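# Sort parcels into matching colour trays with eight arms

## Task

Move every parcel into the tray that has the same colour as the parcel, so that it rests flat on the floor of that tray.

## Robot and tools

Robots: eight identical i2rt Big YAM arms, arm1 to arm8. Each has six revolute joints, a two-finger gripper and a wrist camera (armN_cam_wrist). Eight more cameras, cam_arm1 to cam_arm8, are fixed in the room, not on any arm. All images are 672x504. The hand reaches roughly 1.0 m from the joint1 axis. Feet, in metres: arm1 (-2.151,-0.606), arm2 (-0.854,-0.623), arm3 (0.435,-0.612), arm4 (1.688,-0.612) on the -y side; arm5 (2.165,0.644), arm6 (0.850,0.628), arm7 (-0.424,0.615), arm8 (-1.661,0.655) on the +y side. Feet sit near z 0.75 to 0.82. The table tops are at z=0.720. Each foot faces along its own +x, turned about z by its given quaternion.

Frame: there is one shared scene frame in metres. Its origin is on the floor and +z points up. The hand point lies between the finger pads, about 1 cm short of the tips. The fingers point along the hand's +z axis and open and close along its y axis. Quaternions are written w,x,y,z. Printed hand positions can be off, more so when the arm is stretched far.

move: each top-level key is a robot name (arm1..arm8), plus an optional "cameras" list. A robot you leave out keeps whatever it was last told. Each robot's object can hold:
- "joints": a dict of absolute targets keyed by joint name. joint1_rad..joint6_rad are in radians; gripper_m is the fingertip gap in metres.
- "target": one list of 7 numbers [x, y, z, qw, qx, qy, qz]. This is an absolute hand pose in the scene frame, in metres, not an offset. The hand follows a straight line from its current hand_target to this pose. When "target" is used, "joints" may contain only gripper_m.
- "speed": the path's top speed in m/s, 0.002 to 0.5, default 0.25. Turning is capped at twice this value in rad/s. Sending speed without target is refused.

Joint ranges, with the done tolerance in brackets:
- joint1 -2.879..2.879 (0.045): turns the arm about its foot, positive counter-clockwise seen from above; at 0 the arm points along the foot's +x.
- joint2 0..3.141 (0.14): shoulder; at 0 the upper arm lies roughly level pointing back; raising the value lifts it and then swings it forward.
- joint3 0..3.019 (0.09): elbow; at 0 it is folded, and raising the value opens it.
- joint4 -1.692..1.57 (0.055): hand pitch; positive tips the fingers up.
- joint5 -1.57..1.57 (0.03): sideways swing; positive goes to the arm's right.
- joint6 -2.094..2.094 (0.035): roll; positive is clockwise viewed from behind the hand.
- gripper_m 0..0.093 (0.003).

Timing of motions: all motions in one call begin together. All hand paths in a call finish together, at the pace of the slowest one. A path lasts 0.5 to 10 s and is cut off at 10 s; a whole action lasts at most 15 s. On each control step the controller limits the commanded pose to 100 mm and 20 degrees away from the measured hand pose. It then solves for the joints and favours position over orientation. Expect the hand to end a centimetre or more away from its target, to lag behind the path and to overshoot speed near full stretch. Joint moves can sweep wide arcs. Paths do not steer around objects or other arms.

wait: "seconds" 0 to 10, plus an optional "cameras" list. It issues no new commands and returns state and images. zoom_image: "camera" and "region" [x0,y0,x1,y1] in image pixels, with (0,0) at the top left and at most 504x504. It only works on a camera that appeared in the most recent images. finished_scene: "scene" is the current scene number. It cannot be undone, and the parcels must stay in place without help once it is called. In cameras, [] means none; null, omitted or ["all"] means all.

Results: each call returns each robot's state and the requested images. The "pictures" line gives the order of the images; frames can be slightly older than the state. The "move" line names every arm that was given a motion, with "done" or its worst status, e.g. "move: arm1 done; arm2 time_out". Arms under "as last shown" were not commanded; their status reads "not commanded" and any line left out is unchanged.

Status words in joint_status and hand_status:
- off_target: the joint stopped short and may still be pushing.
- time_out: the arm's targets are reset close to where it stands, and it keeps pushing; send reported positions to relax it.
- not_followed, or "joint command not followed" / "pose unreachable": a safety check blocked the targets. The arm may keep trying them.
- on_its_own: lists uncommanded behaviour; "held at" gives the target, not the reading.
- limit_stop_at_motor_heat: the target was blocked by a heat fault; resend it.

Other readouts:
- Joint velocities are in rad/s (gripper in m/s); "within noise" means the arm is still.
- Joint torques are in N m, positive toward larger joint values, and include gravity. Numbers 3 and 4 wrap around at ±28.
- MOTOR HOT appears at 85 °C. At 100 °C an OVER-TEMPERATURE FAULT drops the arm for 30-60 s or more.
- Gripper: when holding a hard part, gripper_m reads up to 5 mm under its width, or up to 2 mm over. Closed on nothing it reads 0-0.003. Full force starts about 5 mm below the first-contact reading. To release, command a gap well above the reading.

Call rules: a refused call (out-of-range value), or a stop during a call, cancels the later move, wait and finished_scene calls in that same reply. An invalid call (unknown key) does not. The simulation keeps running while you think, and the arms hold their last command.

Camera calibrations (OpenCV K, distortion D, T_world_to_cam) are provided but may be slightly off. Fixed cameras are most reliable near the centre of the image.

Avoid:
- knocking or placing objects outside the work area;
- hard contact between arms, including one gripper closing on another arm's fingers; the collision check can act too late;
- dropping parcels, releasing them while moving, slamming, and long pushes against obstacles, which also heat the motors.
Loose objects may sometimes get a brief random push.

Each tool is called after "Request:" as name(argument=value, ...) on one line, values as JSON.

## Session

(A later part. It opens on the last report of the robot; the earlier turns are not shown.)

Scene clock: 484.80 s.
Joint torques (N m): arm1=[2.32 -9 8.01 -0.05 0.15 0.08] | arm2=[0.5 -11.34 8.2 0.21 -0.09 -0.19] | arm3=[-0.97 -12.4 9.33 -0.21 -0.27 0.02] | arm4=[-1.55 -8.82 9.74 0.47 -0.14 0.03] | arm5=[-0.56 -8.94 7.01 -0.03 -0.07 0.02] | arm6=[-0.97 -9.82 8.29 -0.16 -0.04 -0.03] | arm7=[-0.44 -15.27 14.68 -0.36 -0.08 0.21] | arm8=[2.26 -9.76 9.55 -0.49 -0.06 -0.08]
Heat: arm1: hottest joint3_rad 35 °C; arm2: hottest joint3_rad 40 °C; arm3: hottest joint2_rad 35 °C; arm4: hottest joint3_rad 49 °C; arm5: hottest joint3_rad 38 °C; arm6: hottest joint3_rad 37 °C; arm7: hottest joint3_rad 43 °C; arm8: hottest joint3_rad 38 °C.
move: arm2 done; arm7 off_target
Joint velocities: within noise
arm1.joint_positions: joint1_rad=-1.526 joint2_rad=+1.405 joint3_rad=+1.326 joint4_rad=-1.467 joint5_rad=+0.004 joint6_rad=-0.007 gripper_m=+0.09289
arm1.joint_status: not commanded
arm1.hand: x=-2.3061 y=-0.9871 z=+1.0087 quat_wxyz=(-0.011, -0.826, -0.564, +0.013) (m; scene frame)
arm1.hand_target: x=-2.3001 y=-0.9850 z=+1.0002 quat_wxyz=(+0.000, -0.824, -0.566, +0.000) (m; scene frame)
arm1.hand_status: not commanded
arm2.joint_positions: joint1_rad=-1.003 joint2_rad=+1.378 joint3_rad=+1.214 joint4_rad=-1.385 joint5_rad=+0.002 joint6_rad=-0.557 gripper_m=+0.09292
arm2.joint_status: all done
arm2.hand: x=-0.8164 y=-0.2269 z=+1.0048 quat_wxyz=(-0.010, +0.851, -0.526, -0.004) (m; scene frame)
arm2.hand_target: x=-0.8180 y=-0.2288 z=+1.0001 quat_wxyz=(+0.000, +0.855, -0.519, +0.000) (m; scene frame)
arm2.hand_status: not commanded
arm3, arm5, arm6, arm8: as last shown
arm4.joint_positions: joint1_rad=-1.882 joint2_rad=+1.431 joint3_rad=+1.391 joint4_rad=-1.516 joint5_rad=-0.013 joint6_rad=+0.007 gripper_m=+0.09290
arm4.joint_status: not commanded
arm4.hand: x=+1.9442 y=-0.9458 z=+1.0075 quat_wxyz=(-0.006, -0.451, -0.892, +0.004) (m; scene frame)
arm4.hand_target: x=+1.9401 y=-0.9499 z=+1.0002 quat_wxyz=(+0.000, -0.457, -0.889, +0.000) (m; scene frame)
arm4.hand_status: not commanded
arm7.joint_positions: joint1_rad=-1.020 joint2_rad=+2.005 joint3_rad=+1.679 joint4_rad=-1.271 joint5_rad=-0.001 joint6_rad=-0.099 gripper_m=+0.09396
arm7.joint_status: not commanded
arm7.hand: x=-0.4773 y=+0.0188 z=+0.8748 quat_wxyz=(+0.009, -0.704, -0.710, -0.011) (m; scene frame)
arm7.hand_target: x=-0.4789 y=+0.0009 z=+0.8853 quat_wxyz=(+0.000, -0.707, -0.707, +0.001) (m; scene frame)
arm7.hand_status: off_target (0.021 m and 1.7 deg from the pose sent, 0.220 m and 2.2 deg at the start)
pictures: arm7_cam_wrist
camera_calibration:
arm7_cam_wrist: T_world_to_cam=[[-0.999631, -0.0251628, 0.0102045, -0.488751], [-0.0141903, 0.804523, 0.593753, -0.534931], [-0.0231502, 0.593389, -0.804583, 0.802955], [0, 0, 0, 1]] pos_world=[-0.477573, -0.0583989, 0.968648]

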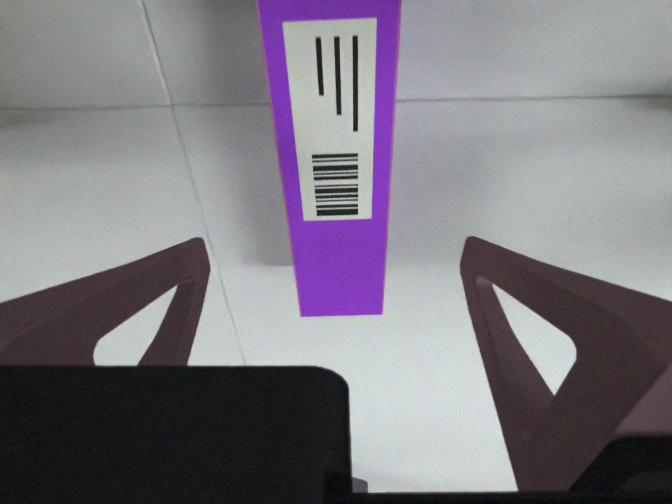

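Request:
move(arm7={"target":[-0.476,-0.007,0.752,0,0.7071,0.7071,0],"speed":0.18}, cameras=[])

Request:
move(arm7={"joints":{"gripper_m":0.03}}, cameras=[])

Request:
move(arm7={"target":[-0.476,-0.005,0.885,0,0.7071,0.7071,0],"speed":0.3}, cameras=[])

Request:
move(arm7={"target":[-0.462,0.197,1.0,0,0.7071,0.7071,0],"speed":0.4}, cameras=["arm7_cam_wrist"])

Request:
move(arm7={"joints":{"joint1_rad":2.173,"joint6_rad":0.007}}, cameras=[])

Request:
move(arm7={"target":[-0.399,1.30,0.93,0,-0.692,0.722,0],"speed":0.35}, cameras=[])

Request:
move(arm7={"target":[-0.399,1.291,0.80,0,-0.692,0.722,0],"speed":0.25}, cameras=["cam_arm7"])

Scene clock: 513.13 s.
Joint torques (N m): arm1=[2.49 -8.64 8.06 -0.05 0.17 0.07] | arm2=[0.5 -11.4 8.18 0.21 -0.09 -0.18] | arm3=[-0.73 -12.34 9.39 -0.24 -0.27 0.01] | arm4=[-1.55 -8.82 9.73 0.46 -0.14 0.03] | arm5=[-0.56 -8.29 7.04 -0.09 -0.11 0.04] | arm6=[-0.97 -9.82 8.29 -0.17 -0.04 -0.02] | arm7=[0.26 -16.97 8.44 0.43 -0.08 0.22] | arm8=[2.08 -10.17 9.61 -0.5 -0.07 -0.08]
Heat: arm1: hottest joint3_rad 35 °C; arm2: hottest joint3_rad 39 °C; arm3: hottest joint2_rad 34 °C; arm4: hottest joint3_rad 48 °C; arm5: hottest joint3_rad 38 °C; arm6: hottest joint3_rad 37 °C; arm7: hottest joint3_rad 45 °C; arm8: hottest joint3_rad 38 °C.
move: arm7 done
Joint velocities: within noise
arm1, arm2, arm3, arm4, arm5, arm6, arm8: as last shown
arm7.joint_positions: joint1_rad=-1.020 joint2_rad=+2.181 joint3_rad=+1.647 joint4_rad=-1.033 joint5_rad=-0.001 joint6_rad=-0.093 gripper_m=+0.09396
arm7.joint_status: not commanded
arm7.hand: x=-0.4797 y=-0.0069 z=+0.7593 quat_wxyz=(-0.001, -0.706, -0.709, +0.001) (m; scene frame)
arm7.hand_target: x=-0.4760 y=-0.0069 z=+0.7520 quat_wxyz=(+0.000, -0.707, -0.707, +0.000) (m; scene frame)
arm7.hand_status: done (0.008 m and 0.3 deg from the pose sent, 0.125 m and 1.7 deg at the start)
pictures: none
No camera images: "cameras" was empty.

Scene clock: 513.77 s.
Joint torques (N m): arm1=[2.55 -8.64 7.95 -0.1 0.17 0.06] | arm2=[0.44 -11.4 8.2 0.2 -0.09 -0.19] | arm3=[-0.73 -12.51 9.36 -0.25 -0.27 0.01] | arm4=[-1.55 -8.82 9.74 0.46 -0.14 0.03] | arm5=[-0.62 -8.94 7.06 0.09 -0.07 0.04] | arm6=[-0.85 -9.82 8.28 -0.16 -0.04 -0.02] | arm7=[0.15 -16.91 8.46 0.47 -0.05 0.21] | arm8=[2.14 -10.17 9.59 -0.44 -0.06 -0.07]
Heat: arm1: hottest joint3_rad 35 °C; arm2: hottest joint3_rad 39 °C; arm3: hottest joint2_rad 34 °C; arm4: hottest joint3_rad 48 °C; arm5: hottest joint3_rad 38 °C; arm6: hottest joint3_rad 37 °C; arm7: hottest joint3_rad 45 °C; arm8: hottest joint3_rad 38 °C.
move: arm7 off_target
Joint velocities: within noise
arm1, arm2, arm3, arm4, arm5, arm6, arm8: as last shown
arm7.joint_positions: joint1_rad=-1.020 joint2_rad=+2.181 joint3_rad=+1.647 joint4_rad=-1.032 joint5_rad=-0.001 joint6_rad=-0.093 gripper_m=+0.06071
arm7.joint_status: gripper_m off_target (ended at +0.06073, target +0.03000)
arm7.hand: x=-0.4796 y=-0.0071 z=+0.7593 quat_wxyz=(-0.001, -0.706, -0.708, +0.001) (m; scene frame)
arm7.hand_target: x=-0.4760 y=-0.0069 z=+0.7520 quat_wxyz=(+0.000, -0.707, -0.707, +0.000) (m; scene frame)
arm7.hand_status: not commanded
pictures: none
No camera images: "cameras" was empty.

Scene clock: 515.10 s.
Joint torques (N m): arm1=[2.55 -8.76 8.08 -0.12 0.19 0.08] | arm2=[0.5 -11.34 8.18 0.2 -0.09 -0.18] | arm3=[-0.73 -12.34 9.37 -0.24 -0.27 0.01] | arm4=[-1.55 -8.82 9.73 0.46 -0.14 0.03] | arm5=[-0.73 -9.17 7.01 -0.01 -0.11 0.03] | arm6=[-0.91 -9.7 8.29 -0.17 -0.04 -0.02] | arm7=[0.21 -16.44 13.96 -0.43 -0.07 0.2] | arm8=[2.26 -10.11 9.59 -0.46 -0.07 -0.07]
Heat: arm1: hottest joint3_rad 35 °C; arm2: hottest joint3_rad 39 °C; arm3: hottest joint2_rad 34 °C; arm4: hottest joint3_rad 48 °C; arm5: hottest joint3_rad 38 °C; arm6: hottest joint3_rad 37 °C; arm7: hottest joint3_rad 45 °C; arm8: hottest joint3_rad 38 °C.
move: arm7 off_target
Joint velocities: within noise
arm1, arm2, arm3, arm4, arm5, arm6, arm8: as last shown
arm7.joint_positions: joint1_rad=-1.020 joint2_rad=+2.029 joint3_rad=+1.708 joint4_rad=-1.279 joint5_rad=-0.001 joint6_rad=-0.093 gripper_m=+0.06071
arm7.joint_status: not commanded
arm7.hand: x=-0.4779 y=+0.0114 z=+0.8712 quat_wxyz=(+0.010, -0.706, -0.708, -0.012) (m; scene frame)
arm7.hand_target: x=-0.4758 y=-0.0041 z=+0.8851 quat_wxyz=(+0.000, -0.707, -0.707, +0.000) (m; scene frame)
arm7.hand_status: off_target (0.021 m and 1.8 deg from the pose sent, 0.126 m and 0.2 deg at the start)
pictures: none
No camera images: "cameras" was empty.

Scene clock: 516.60 s.
Joint torques (N m): arm1=[2.37 -9.05 7.99 -0.08 0.19 0.08] | arm2=[0.5 -11.4 8.18 0.2 -0.09 -0.19] | arm3=[-0.79 -12.34 9.35 -0.23 -0.27 0.02] | arm4=[-1.55 -8.82 9.73 0.46 -0.14 0.03] | arm5=[-0.38 -8.82 7.02 -0.24 -0.09 0.04] | arm6=[-0.97 -9.82 8.31 -0.16 -0.04 -0.03] | arm7=[-0.32 -9.93 9.1 -0.21 -0.05 0.13] | arm8=[2.37 -9.99 9.65 -0.5 -0.08 -0.08]
Heat: arm1: hottest joint3_rad 35 °C; arm2: hottest joint3_rad 39 °C; arm3: hottest joint2_rad 34 °C; arm4: hottest joint3_rad 48 °C; arm5: hottest joint3_rad 38 °C; arm6: hottest joint3_rad 37 °C; arm7: hottest joint3_rad 45 °C; arm8: hottest joint3_rad 38 °C.
move: arm7 done
Joint velocities: within noise
arm1, arm2, arm4, arm6: as last shown
arm3.joint_positions: joint1_rad=+0.230 joint2_rad=+1.411 joint3_rad=+1.364 joint4_rad=-1.504 joint5_rad=-0.004 joint6_rad=-0.387 gripper_m=+0.09297
arm3.joint_status: not commanded
arm3.hand: x=+0.0485 y=-0.4594 z=+1.0020 quat_wxyz=(-0.005, +1.000, +0.003, -0.007) (m; scene frame)
arm3.hand_target: x=+0.0500 y=-0.4600 z=+1.0001 quat_wxyz=(+0.000, +1.000, +0.000, +0.000) (m; scene frame)
arm3.hand_status: not commanded
arm5.joint_positions: joint1_rad=+1.566 joint2_rad=+1.431 joint3_rad=+1.282 joint4_rad=-1.404 joint5_rad=+0.000 joint6_rad=-0.272 gripper_m=+0.09288
arm5.joint_status: not commanded
arm5.hand: x=+2.0534 y=+0.2394 z=+0.9998 quat_wxyz=(+0.003, +0.705, +0.709, -0.004) (m; scene frame)
arm5.hand_target: x=+2.0550 y=+0.2399 z=+1.0001 quat_wxyz=(+0.000, +0.707, +0.707, +0.000) (m; scene frame)
arm5.hand_status: not commanded
arm7.joint_positions: joint1_rad=-1.020 joint2_rad=+1.445 joint3_rad=+1.282 joint4_rad=-1.382 joint5_rad=-0.001 joint6_rad=-0.093 gripper_m=+0.06071
arm7.joint_status: not commanded
arm7.hand: x=-0.4617 y=+0.1913 z=+1.0051 quat_wxyz=(-0.008, -0.706, -0.708, +0.009) (m; scene frame)
arm7.hand_target: x=-0.4619 y=+0.1970 z=+1.0001 quat_wxyz=(+0.000, -0.707, -0.707, +0.000) (m; scene frame)
arm7.hand_status: done (0.008 m and 1.3 deg from the pose sent, 0.226 m and 1.8 deg at the start)
arm8.joint_positions: joint1_rad=+0.336 joint2_rad=+1.427 joint3_rad=+1.373 joint4_rad=-1.492 joint5_rad=+0.000 joint6_rad=-0.262 gripper_m=+0.09293
arm8.joint_status: not commanded
arm8.hand: x=-1.7743 y=+0.2485 z=+1.0066 quat_wxyz=(-0.007, -0.710, -0.704, +0.011) (m; scene frame)
arm8.hand_target: x=-1.7721 y=+0.2500 z=+1.0002 quat_wxyz=(+0.000, -0.707, -0.707, +0.000) (m; scene frame)
arm8.hand_status: not commanded
pictures: arm7_cam_wrist
camera_calibration:
arm7_cam_wrist: T_world_to_cam=[[-0.999709, -0.0184318, 0.0155727, -0.476917], [-0.00679039, 0.834192, 0.551432, -0.710572], [-0.0231545, 0.551166, -0.834074, 0.843577], [0, 0, 0, 1]] pos_world=[-0.46207, 0.119012, 1.10287]

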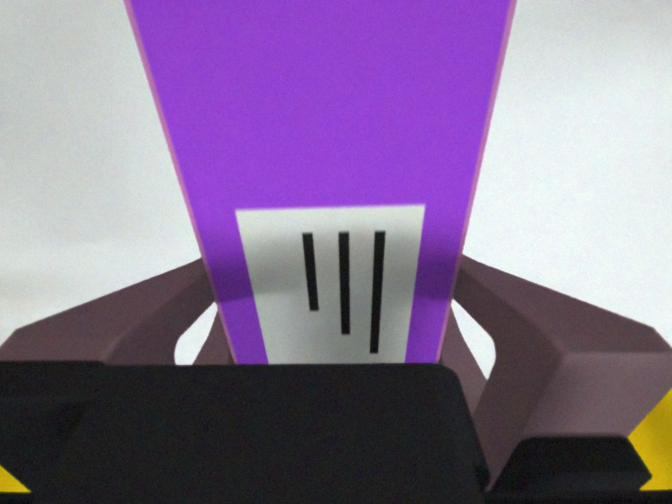

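Scene clock: 519.10 s.
Joint torques (N m): arm1=[2.2 -9.05 8.05 -0.12 0.18 0.06] | arm2=[0.5 -11.4 8.18 0.21 -0.09 -0.18] | arm3=[-0.85 -12.4 9.39 -0.25 -0.26 0.01] | arm4=[-1.55 -8.82 9.73 0.46 -0.14 0.03] | arm5=[-0.15 -8.59 7.1 -0.01 -0.07 0.02] | arm6=[-0.91 -9.76 8.31 -0.17 -0.04 -0.03] | arm7=[0.09 -11.46 9.02 -0.28 -0.05 0.2] | arm8=[2.14 -10.11 9.62 -0.43 -0.1 -0.08]
Heat: arm1: hottest joint3_rad 35 °C; arm2: hottest joint3_rad 39 °C; arm3: hottest joint2_rad 34 °C; arm4: hottest joint3_rad 48 °C; arm5: hottest joint3_rad 38 °C; arm6: hottest joint3_rad 37 °C; arm7: hottest joint3_rad 45 °C; arm8: hottest joint3_rad 38 °C.
move: arm7 done
Joint velocities: within noise
arm1, arm2, arm3, arm4, arm5, arm8: as last shown
arm6.joint_positions: joint1_rad=-1.160 joint2_rad=+1.477 joint3_rad=+1.233 joint4_rad=-1.335 joint5_rad=+0.001 joint6_rad=-0.218 gripper_m=+0.09288
arm6.joint_status: not commanded
arm6.hand: x=+0.7631 y=+0.2148 z=+0.9931 quat_wxyz=(+0.003, -0.703, -0.711, -0.003) (m; scene frame)
arm6.hand_target: x=+0.7620 y=+0.2170 z=+0.9999 quat_wxyz=(+0.000, -0.707, -0.707, +0.000) (m; scene frame)
arm6.hand_status: not commanded
arm7.joint_positions: joint1_rad=+2.170 joint2_rad=+1.462 joint3_rad=+1.282 joint4_rad=-1.382 joint5_rad=-0.001 joint6_rad=-0.001 gripper_m=+0.06058
arm7.joint_status: all done
arm7.hand: x=-0.4059 y=+1.0399 z=+1.0004 quat_wxyz=(-0.003, +0.693, -0.721, -0.005) (m; scene frame)
arm7.hand_target: x=-0.4076 y=+1.0331 z=+1.0022 quat_wxyz=(-0.001, +0.691, -0.723, -0.002) (m; scene frame)
arm7.hand_status: not commanded
pictures: none
No camera images: "cameras" was empty.

Scene clock: 521.10 s.
Joint torques (N m): arm1=[2.14 -8.59 8.01 -0.12 0.2 0.07] | arm2=[0.5 -11.4 8.18 0.2 -0.09 -0.19] | arm3=[-0.85 -12.28 9.36 -0.24 -0.27 0.01] | arm4=[-1.55 -8.82 9.74 0.46 -0.14 0.03] | arm5=[-0.56 -8.76 7.13 -0.08 -0.08 0.05] | arm6=[-0.91 -9.76 8.28 -0.17 -0.04 -0.02] | arm7=[0.32 -17.55 15.75 -0.36 0 0.19] | arm8=[2.14 -9.99 9.62 -0.57 -0.07 -0.07]
Heat: arm1: hottest joint3_rad 35 °C; arm2: hottest joint3_rad 39 °C; arm3: hottest joint2_rad 34 °C; arm4: hottest joint3_rad 48 °C; arm5: hottest joint3_rad 38 °C; arm6: hottest joint3_rad 37 °C; arm7: hottest joint3_rad 46 °C; arm8: hottest joint3_rad 38 °C.
move: arm7 off_target
Joint velocities: within noise
arm1, arm2, arm3, arm4, arm5, arm6, arm8: as last shown
arm7.joint_positions: joint1_rad=+2.170 joint2_rad=+2.195 joint3_rad=+2.103 joint4_rad=-1.515 joint5_rad=-0.001 joint6_rad=-0.001 gripper_m=+0.06058
arm7.joint_status: not commanded
arm7.hand: x=-0.3959 y=+1.2838 z=+0.9184 quat_wxyz=(+0.013, +0.693, -0.721, +0.011) (m; scene frame)
arm7.hand_target: x=-0.3992 y=+1.2989 z=+0.9300 quat_wxyz=(-0.001, +0.692, -0.722, -0.001) (m; scene frame)
arm7.hand_status: off_target (0.020 m and 1.9 deg from the pose sent, 0.270 m and 0.7 deg at the start)
pictures: none
No camera images: "cameras" was empty.

Scene clock: 522.47 s.
Joint torques (N m): arm1=[2.49 -9.23 8.01 -0.12 0.18 0.07] | arm2=[0.5 -11.4 8.2 0.2 -0.09 -0.19] | arm3=[-0.85 -12.34 9.36 -0.24 -0.27 0] | arm4=[-1.55 -8.82 9.73 0.47 -0.14 0.03] | arm5=[-0.44 -8.41 7.19 -0.05 -0.1 0] | arm6=[-0.91 -9.76 8.31 -0.17 -0.04 -0.02] | arm7=[0.21 -18.9 9.58 0.49 0.02 0.19] | arm8=[2.2 -9.82 9.63 -0.47 -0.09 -0.06]
Heat: arm1: hottest joint3_rad 35 °C; arm2: hottest joint3_rad 39 °C; arm3: hottest joint2_rad 34 °C; arm4: hottest joint3_rad 48 °C; arm5: hottest joint3_rad 38 °C; arm6: hottest joint3_rad 37 °C; arm7: hottest joint3_rad 46 °C; arm8: hottest joint3_rad 38 °C.
move: arm7 done
Joint velocities: within noise
arm1, arm2, arm3, arm4, arm5, arm6, arm8: as last shown
arm7.joint_positions: joint1_rad=+2.170 joint2_rad=+2.272 joint3_rad=+1.925 joint4_rad=-1.235 joint5_rad=-0.001 joint6_rad=-0.001 gripper_m=+0.06058
arm7.joint_status: not commanded
arm7.hand: x=-0.3958 y=+1.2884 z=+0.8011 quat_wxyz=(+0.004, +0.693, -0.721, +0.003) (m; scene frame)
arm7.hand_target: x=-0.3991 y=+1.2910 z=+0.8000 quat_wxyz=(+0.000, +0.692, -0.722, +0.000) (m; scene frame)
arm7.hand_status: done (0.004 m and 0.6 deg from the pose sent, 0.119 m and 1.9 deg at the start)
pictures: cam_arm7

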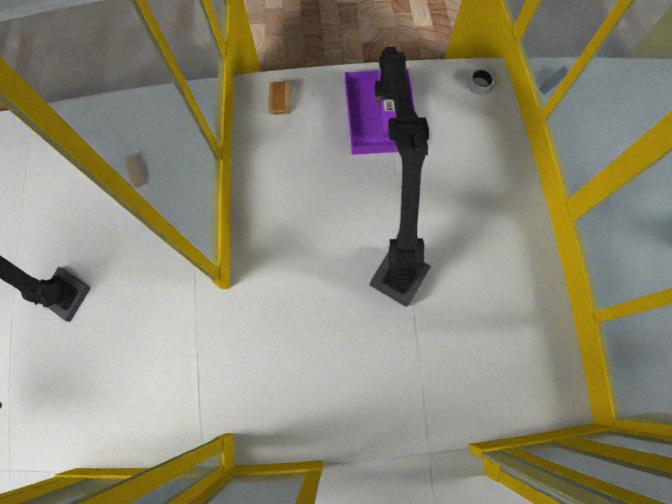

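Request:
zoom_image(camera="cam_arm7", region=[310, 40, 450, 170])

Scaled by 3.600.

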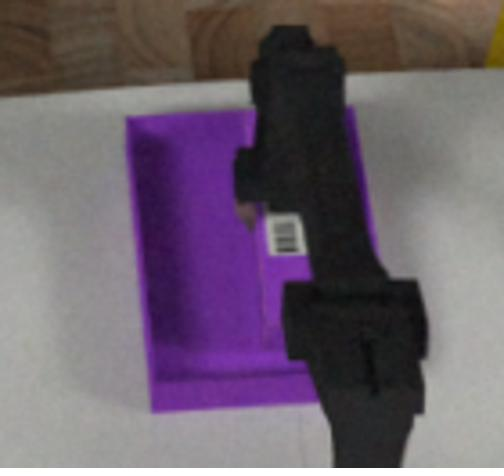

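Request:
move(arm7={"target":[-0.410,1.289,0.758,0,-0.692,0.722,0],"speed":0.1}, cameras=[])

Request:
zoom_image(camera="cam_arm7", region=[310, 40, 450, 170])

Scene clock: 542.20 s.
Joint torques (N m): arm1=[2.73 -9 8.01 -0.06 0.19 0.08] | arm2=[0.5 -11.4 8.18 0.2 -0.09 -0.19] | arm3=[-0.85 -12.34 9.36 -0.24 -0.26 0.02] | arm4=[-1.55 -8.82 9.73 0.46 -0.14 0.03] | arm5=[-0.5 -8.76 7.02 -0.05 -0.06 0] | arm6=[-0.97 -9.82 8.29 -0.17 -0.04 -0.02] | arm7=[0.5 -18.08 8.69 0.59 0.01 0.2] | arm8=[2.02 -10.29 9.58 -0.54 -0.08 -0.07]
Heat: arm1: hottest joint3_rad 35 °C; arm2: hottest joint3_rad 38 °C; arm3: hottest joint2_rad 33 °C; arm4: hottest joint3_rad 48 °C; arm5: hottest joint3_rad 39 °C; arm6: hottest joint3_rad 37 °C; arm7: hottest joint3_rad 46 °C; arm8: hottest joint3_rad 38 °C.
move: arm7 off_target
Joint velocities: within noise
arm1.joint_positions: joint1_rad=-1.526 joint2_rad=+1.405 joint3_rad=+1.326 joint4_rad=-1.467 joint5_rad=+0.004 joint6_rad=-0.007 gripper_m=+0.09289
arm1.joint_status: not commanded
arm1.hand: x=-2.3061 y=-0.9871 z=+1.0087 quat_wxyz=(-0.011, -0.826, -0.564, +0.013) (m; scene frame)
arm1.hand_target: x=-2.3001 y=-0.9850 z=+1.0002 quat_wxyz=(+0.000, -0.824, -0.566, +0.000) (m; scene frame)
arm1.hand_status: not commanded
arm2.joint_positions: joint1_rad=-1.003 joint2_rad=+1.378 joint3_rad=+1.214 joint4_rad=-1.385 joint5_rad=+0.002 joint6_rad=-0.557 gripper_m=+0.09292
arm2.joint_status: not commanded
arm2.hand: x=-0.8164 y=-0.2269 z=+1.0048 quat_wxyz=(-0.010, +0.851, -0.526, -0.004) (m; scene frame)
arm2.hand_target: x=-0.8180 y=-0.2288 z=+1.0001 quat_wxyz=(+0.000, +0.855, -0.519, +0.000) (m; scene frame)
arm2.hand_status: not commanded
arm3, arm5, arm6, arm8: as last shown
arm4.joint_positions: joint1_rad=-1.882 joint2_rad=+1.431 joint3_rad=+1.391 joint4_rad=-1.516 joint5_rad=-0.013 joint6_rad=+0.007 gripper_m=+0.09290
arm4.joint_status: not commanded
arm4.hand: x=+1.9442 y=-0.9458 z=+1.0075 quat_wxyz=(-0.006, -0.451, -0.892, +0.004) (m; scene frame)
arm4.hand_target: x=+1.9401 y=-0.9499 z=+1.0002 quat_wxyz=(+0.000, -0.457, -0.889, +0.000) (m; scene frame)
arm4.hand_status: not commanded
arm7.joint_positions: joint1_rad=+2.182 joint2_rad=+2.299 joint3_rad=+1.888 joint4_rad=-1.152 joint5_rad=-0.001 joint6_rad=+0.013 gripper_m=+0.06058
arm7.joint_status: not commanded
arm7.hand: x=-0.4045 y=+1.2913 z=+0.7702 quat_wxyz=(-0.003, +0.692, -0.721, -0.004) (m; scene frame)
arm7.hand_target: x=-0.4100 y=+1.2888 z=+0.7582 quat_wxyz=(+0.000, +0.692, -0.722, +0.000) (m; scene frame)
arm7.hand_status: off_target (0.014 m and 0.6 deg from the pose sent, 0.045 m and 0.6 deg at the start)
pictures: none
No camera images: "cameras" was empty.

Scaled by 3.600.

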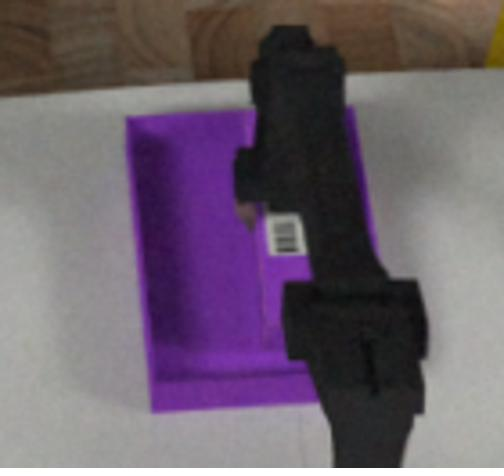

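Request:
move(arm7={"joints":{"gripper_m":0.093}}, cameras=[])

Request:
move(arm7={"target":[-0.404,1.29,0.90,0,-0.692,0.722,0],"speed":0.3}, cameras=[])

Request:
move(arm7={"target":[-0.41,1.03,1.0,0,-0.692,0.722,0],"speed":0.4}, cameras=["cam_arm7"])

Scene clock: 547.87 s.
Joint torques (N m): arm1=[2.49 -8.94 8.01 -0.05 0.19 0.09] | arm2=[0.5 -11.4 8.2 0.2 -0.09 -0.19] | arm3=[-0.79 -12.34 9.36 -0.25 -0.26 0] | arm4=[-1.55 -8.82 9.73 0.46 -0.14 0.03] | arm5=[-0.62 -8.94 7.17 -0.01 -0.05 0] | arm6=[-0.91 -9.82 8.29 -0.14 -0.04 -0.02] | arm7=[0.32 -18.14 8.58 0.57 0.01 0.2] | arm8=[2.49 -10.11 9.66 -0.44 -0.08 -0.08]
Heat: arm1: hottest joint3_rad 35 °C; arm2: hottest joint3_rad 38 °C; arm3: hottest joint2_rad 33 °C; arm4: hottest joint3_rad 48 °C; arm5: hottest joint3_rad 39 °C; arm6: hottest joint3_rad 37 °C; arm7: hottest joint3_rad 46 °C; arm8: hottest joint3_rad 38 °C.
move: arm7 done
Joint velocities: within noise
arm1, arm2, arm3, arm4, arm5, arm6, arm8: as last shown
arm7.joint_positions: joint1_rad=+2.182 joint2_rad=+2.299 joint3_rad=+1.888 joint4_rad=-1.152 joint5_rad=-0.001 joint6_rad=+0.014 gripper_m=+0.09286
arm7.joint_status: all done
arm7.hand: x=-0.4045 y=+1.2913 z=+0.7702 quat_wxyz=(-0.003, +0.692, -0.722, -0.004) (m; scene frame)
arm7.hand_target: x=-0.4100 y=+1.2888 z=+0.7582 quat_wxyz=(+0.000, +0.692, -0.722, +0.000) (m; scene frame)
arm7.hand_status: not commanded
pictures: none
No camera images: "cameras" was empty.

Scene clock: 549.27 s.
Joint torques (N m): arm1=[2.32 -8.88 7.99 0.01 0.2 0.09] | arm2=[0.5 -11.4 8.18 0.2 -0.09 -0.18] | arm3=[-0.79 -12.28 9.4 -0.24 -0.26 0.01] | arm4=[-1.49 -8.88 9.73 0.46 -0.14 0.03] | arm5=[-0.56 -9.35 6.97 -0.03 -0.08 0.04] | arm6=[-0.97 -9.76 8.29 -0.16 -0.03 -0.02] | arm7=[-0.26 -17.32 14.56 -0.31 0.02 0.11] | arm8=[2.14 -10.05 9.61 -0.49 -0.08 -0.09]
Heat: arm1: hottest joint3_rad 35 °C; arm2: hottest joint3_rad 38 °C; arm3: hottest joint2_rad 33 °C; arm4: hottest joint3_rad 48 °C; arm5: hottest joint3_rad 39 °C; arm6: hottest joint3_rad 37 °C; arm7: hottest joint3_rad 46 °C; arm8: hottest joint3_rad 38 °C.
move: arm7 off_target
Joint velocities: within noise
arm1, arm2, arm3, arm4, arm5, arm6, arm8: as last shown
arm7.joint_positions: joint1_rad=+2.182 joint2_rad=+2.174 joint3_rad=+1.996 joint4_rad=-1.420 joint5_rad=-0.001 joint6_rad=+0.014 gripper_m=+0.09293
arm7.joint_status: not commanded
arm7.hand: x=-0.4049 y=+1.2762 z=+0.8912 quat_wxyz=(+0.009, +0.692, -0.722, +0.008) (m; scene frame)
arm7.hand_target: x=-0.4041 y=+1.2893 z=+0.9002 quat_wxyz=(+0.000, +0.692, -0.722, +0.000) (m; scene frame)
arm7.hand_status: off_target (0.016 m and 1.4 deg from the pose sent, 0.130 m and 0.6 deg at the start; pose on its path clipped on 2 of 42 steps)
pictures: none
No camera images: "cameras" was empty.

Scene clock: 550.90 s.
Joint torques (N m): arm1=[2.26 -9.35 8.01 0.02 0.19 0.06] | arm2=[0.5 -11.4 8.2 0.21 -0.09 -0.19] | arm3=[-0.85 -12.34 9.37 -0.24 -0.26 0.01] | arm4=[-1.55 -8.82 9.73 0.46 -0.14 0.03] | arm5=[-0.62 -8.59 7.04 -0.13 -0.06 0.05] | arm6=[-0.91 -9.76 8.29 -0.17 -0.03 -0.02] | arm7=[-0.5 -10.05 8.96 -0.2 0.01 0.08] | arm8=[2.32 -10.11 9.62 -0.46 -0.08 -0.06]
Heat: arm1: hottest joint3_rad 35 °C; arm2: hottest joint3_rad 38 °C; arm3: hottest joint2_rad 33 °C; arm4: hottest joint3_rad 48 °C; arm5: hottest joint3_rad 39 °C; arm6: hottest joint3_rad 37 °C; arm7: hottest joint3_rad 46 °C; arm8: hottest joint3_rad 38 °C.
move: arm7 done
Joint velocities: within noise
arm1, arm2, arm3, arm4, arm5, arm6, arm8: as last shown
arm7.joint_positions: joint1_rad=+2.182 joint2_rad=+1.442 joint3_rad=+1.274 joint4_rad=-1.382 joint5_rad=-0.001 joint6_rad=+0.014 gripper_m=+0.09293
arm7.joint_status: not commanded
arm7.hand: x=-0.4115 y=+1.0365 z=+1.0054 quat_wxyz=(-0.008, +0.692, -0.722, -0.009) (m; scene frame)
arm7.hand_target: x=-0.4101 y=+1.0301 z=+1.0001 quat_wxyz=(+0.000, +0.692, -0.722, +0.000) (m; scene frame)
arm7.hand_status: done (0.009 m and 1.4 deg from the pose sent, 0.269 m and 1.4 deg at the start)
pictures: cam_arm7

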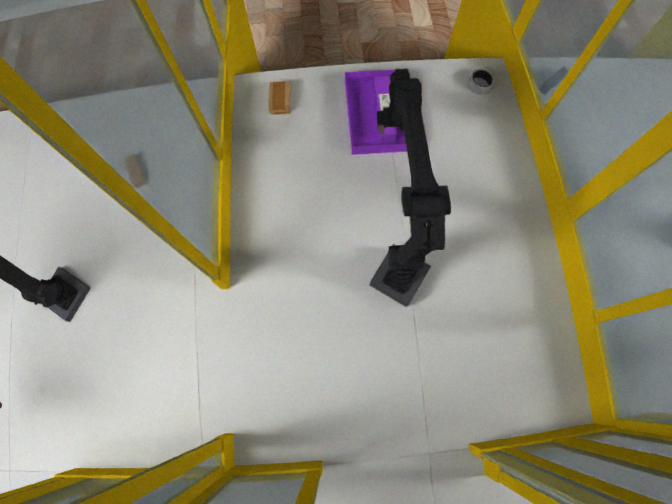

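Request:
move(arm7={"joints":{"joint1_rad":1.3}}, cameras=["cam_arm7"])

Request:
zoom_image(camera="cam_arm7", region=[310, 40, 450, 170])

Scene clock: 557.57 s.
Joint torques (N m): arm1=[2.37 -8.7 8.01 -0.05 0.17 0.05] | arm2=[0.44 -11.4 8.18 0.21 -0.09 -0.18] | arm3=[-0.73 -12.22 9.37 -0.25 -0.26 0.02] | arm4=[-1.55 -8.88 9.74 0.47 -0.15 0.03] | arm5=[-0.56 -8.41 7.02 -0.08 -0.07 0.05] | arm6=[-0.91 -9.82 8.29 -0.14 -0.03 -0.02] | arm7=[-0.67 -10.05 8.94 -0.24 -0.05 0.09] | arm8=[2.26 -10.11 9.58 -0.51 -0.09 -0.06]
Heat: arm1: hottest joint3_rad 35 °C; arm2: hottest joint3_rad 38 °C; arm3: hottest joint2_rad 33 °C; arm4: hottest joint3_rad 48 °C; arm5: hottest joint3_rad 39 °C; arm6: hottest joint3_rad 37 °C; arm7: hottest joint3_rad 46 °C; arm8: hottest joint3_rad 38 °C.
move: arm7 done
Joint velocities: within noise
arm1, arm2, arm4, arm6: as last shown
arm3.joint_positions: joint1_rad=+0.230 joint2_rad=+1.411 joint3_rad=+1.364 joint4_rad=-1.504 joint5_rad=-0.004 joint6_rad=-0.387 gripper_m=+0.09297
arm3.joint_status: not commanded
arm3.hand: x=+0.0485 y=-0.4594 z=+1.0020 quat_wxyz=(-0.005, +1.000, +0.003, -0.007) (m; scene frame)
arm3.hand_target: x=+0.0500 y=-0.4600 z=+1.0001 quat_wxyz=(+0.000, +1.000, +0.000, +0.000) (m; scene frame)
arm3.hand_status: not commanded
arm5.joint_positions: joint1_rad=+1.566 joint2_rad=+1.431 joint3_rad=+1.282 joint4_rad=-1.404 joint5_rad=+0.000 joint6_rad=-0.272 gripper_m=+0.09288
arm5.joint_status: not commanded
arm5.hand: x=+2.0534 y=+0.2394 z=+0.9998 quat_wxyz=(+0.003, +0.705, +0.709, -0.004) (m; scene frame)
arm5.hand_target: x=+2.0550 y=+0.2399 z=+1.0001 quat_wxyz=(+0.000, +0.707, +0.707, +0.000) (m; scene frame)
arm5.hand_status: not commanded
arm7.joint_positions: joint1_rad=+1.305 joint2_rad=+1.442 joint3_rad=+1.274 joint4_rad=-1.382 joint5_rad=+0.000 joint6_rad=+0.014 gripper_m=+0.09294
arm7.joint_status: all done
arm7.hand: x=-0.0910 y=+0.8747 z=+1.0048 quat_wxyz=(-0.010, +0.320, -0.947, -0.005) (m; scene frame)
arm7.hand_target: x=-0.0946 y=+0.8690 z=+0.9995 quat_wxyz=(+0.001, +0.319, -0.948, -0.001) (m; scene frame)
arm7.hand_status: not commanded
arm8.joint_positions: joint1_rad=+0.336 joint2_rad=+1.427 joint3_rad=+1.373 joint4_rad=-1.492 joint5_rad=+0.000 joint6_rad=-0.262 gripper_m=+0.09293
arm8.joint_status: not commanded
arm8.hand: x=-1.7743 y=+0.2485 z=+1.0066 quat_wxyz=(-0.007, -0.710, -0.704, +0.011) (m; scene frame)
arm8.hand_target: x=-1.7721 y=+0.2500 z=+1.0002 quat_wxyz=(+0.000, -0.707, -0.707, +0.000) (m; scene frame)
arm8.hand_status: not commanded
pictures: cam_arm7

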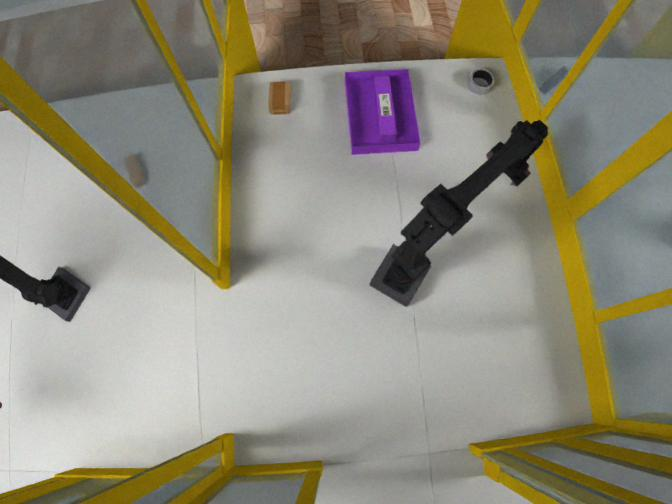

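Scaled by 3.600.

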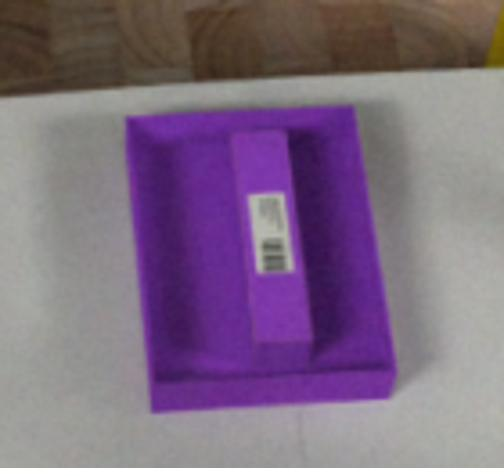

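Request:
finished_scene(scene=2)

The scene is finished: the task was done.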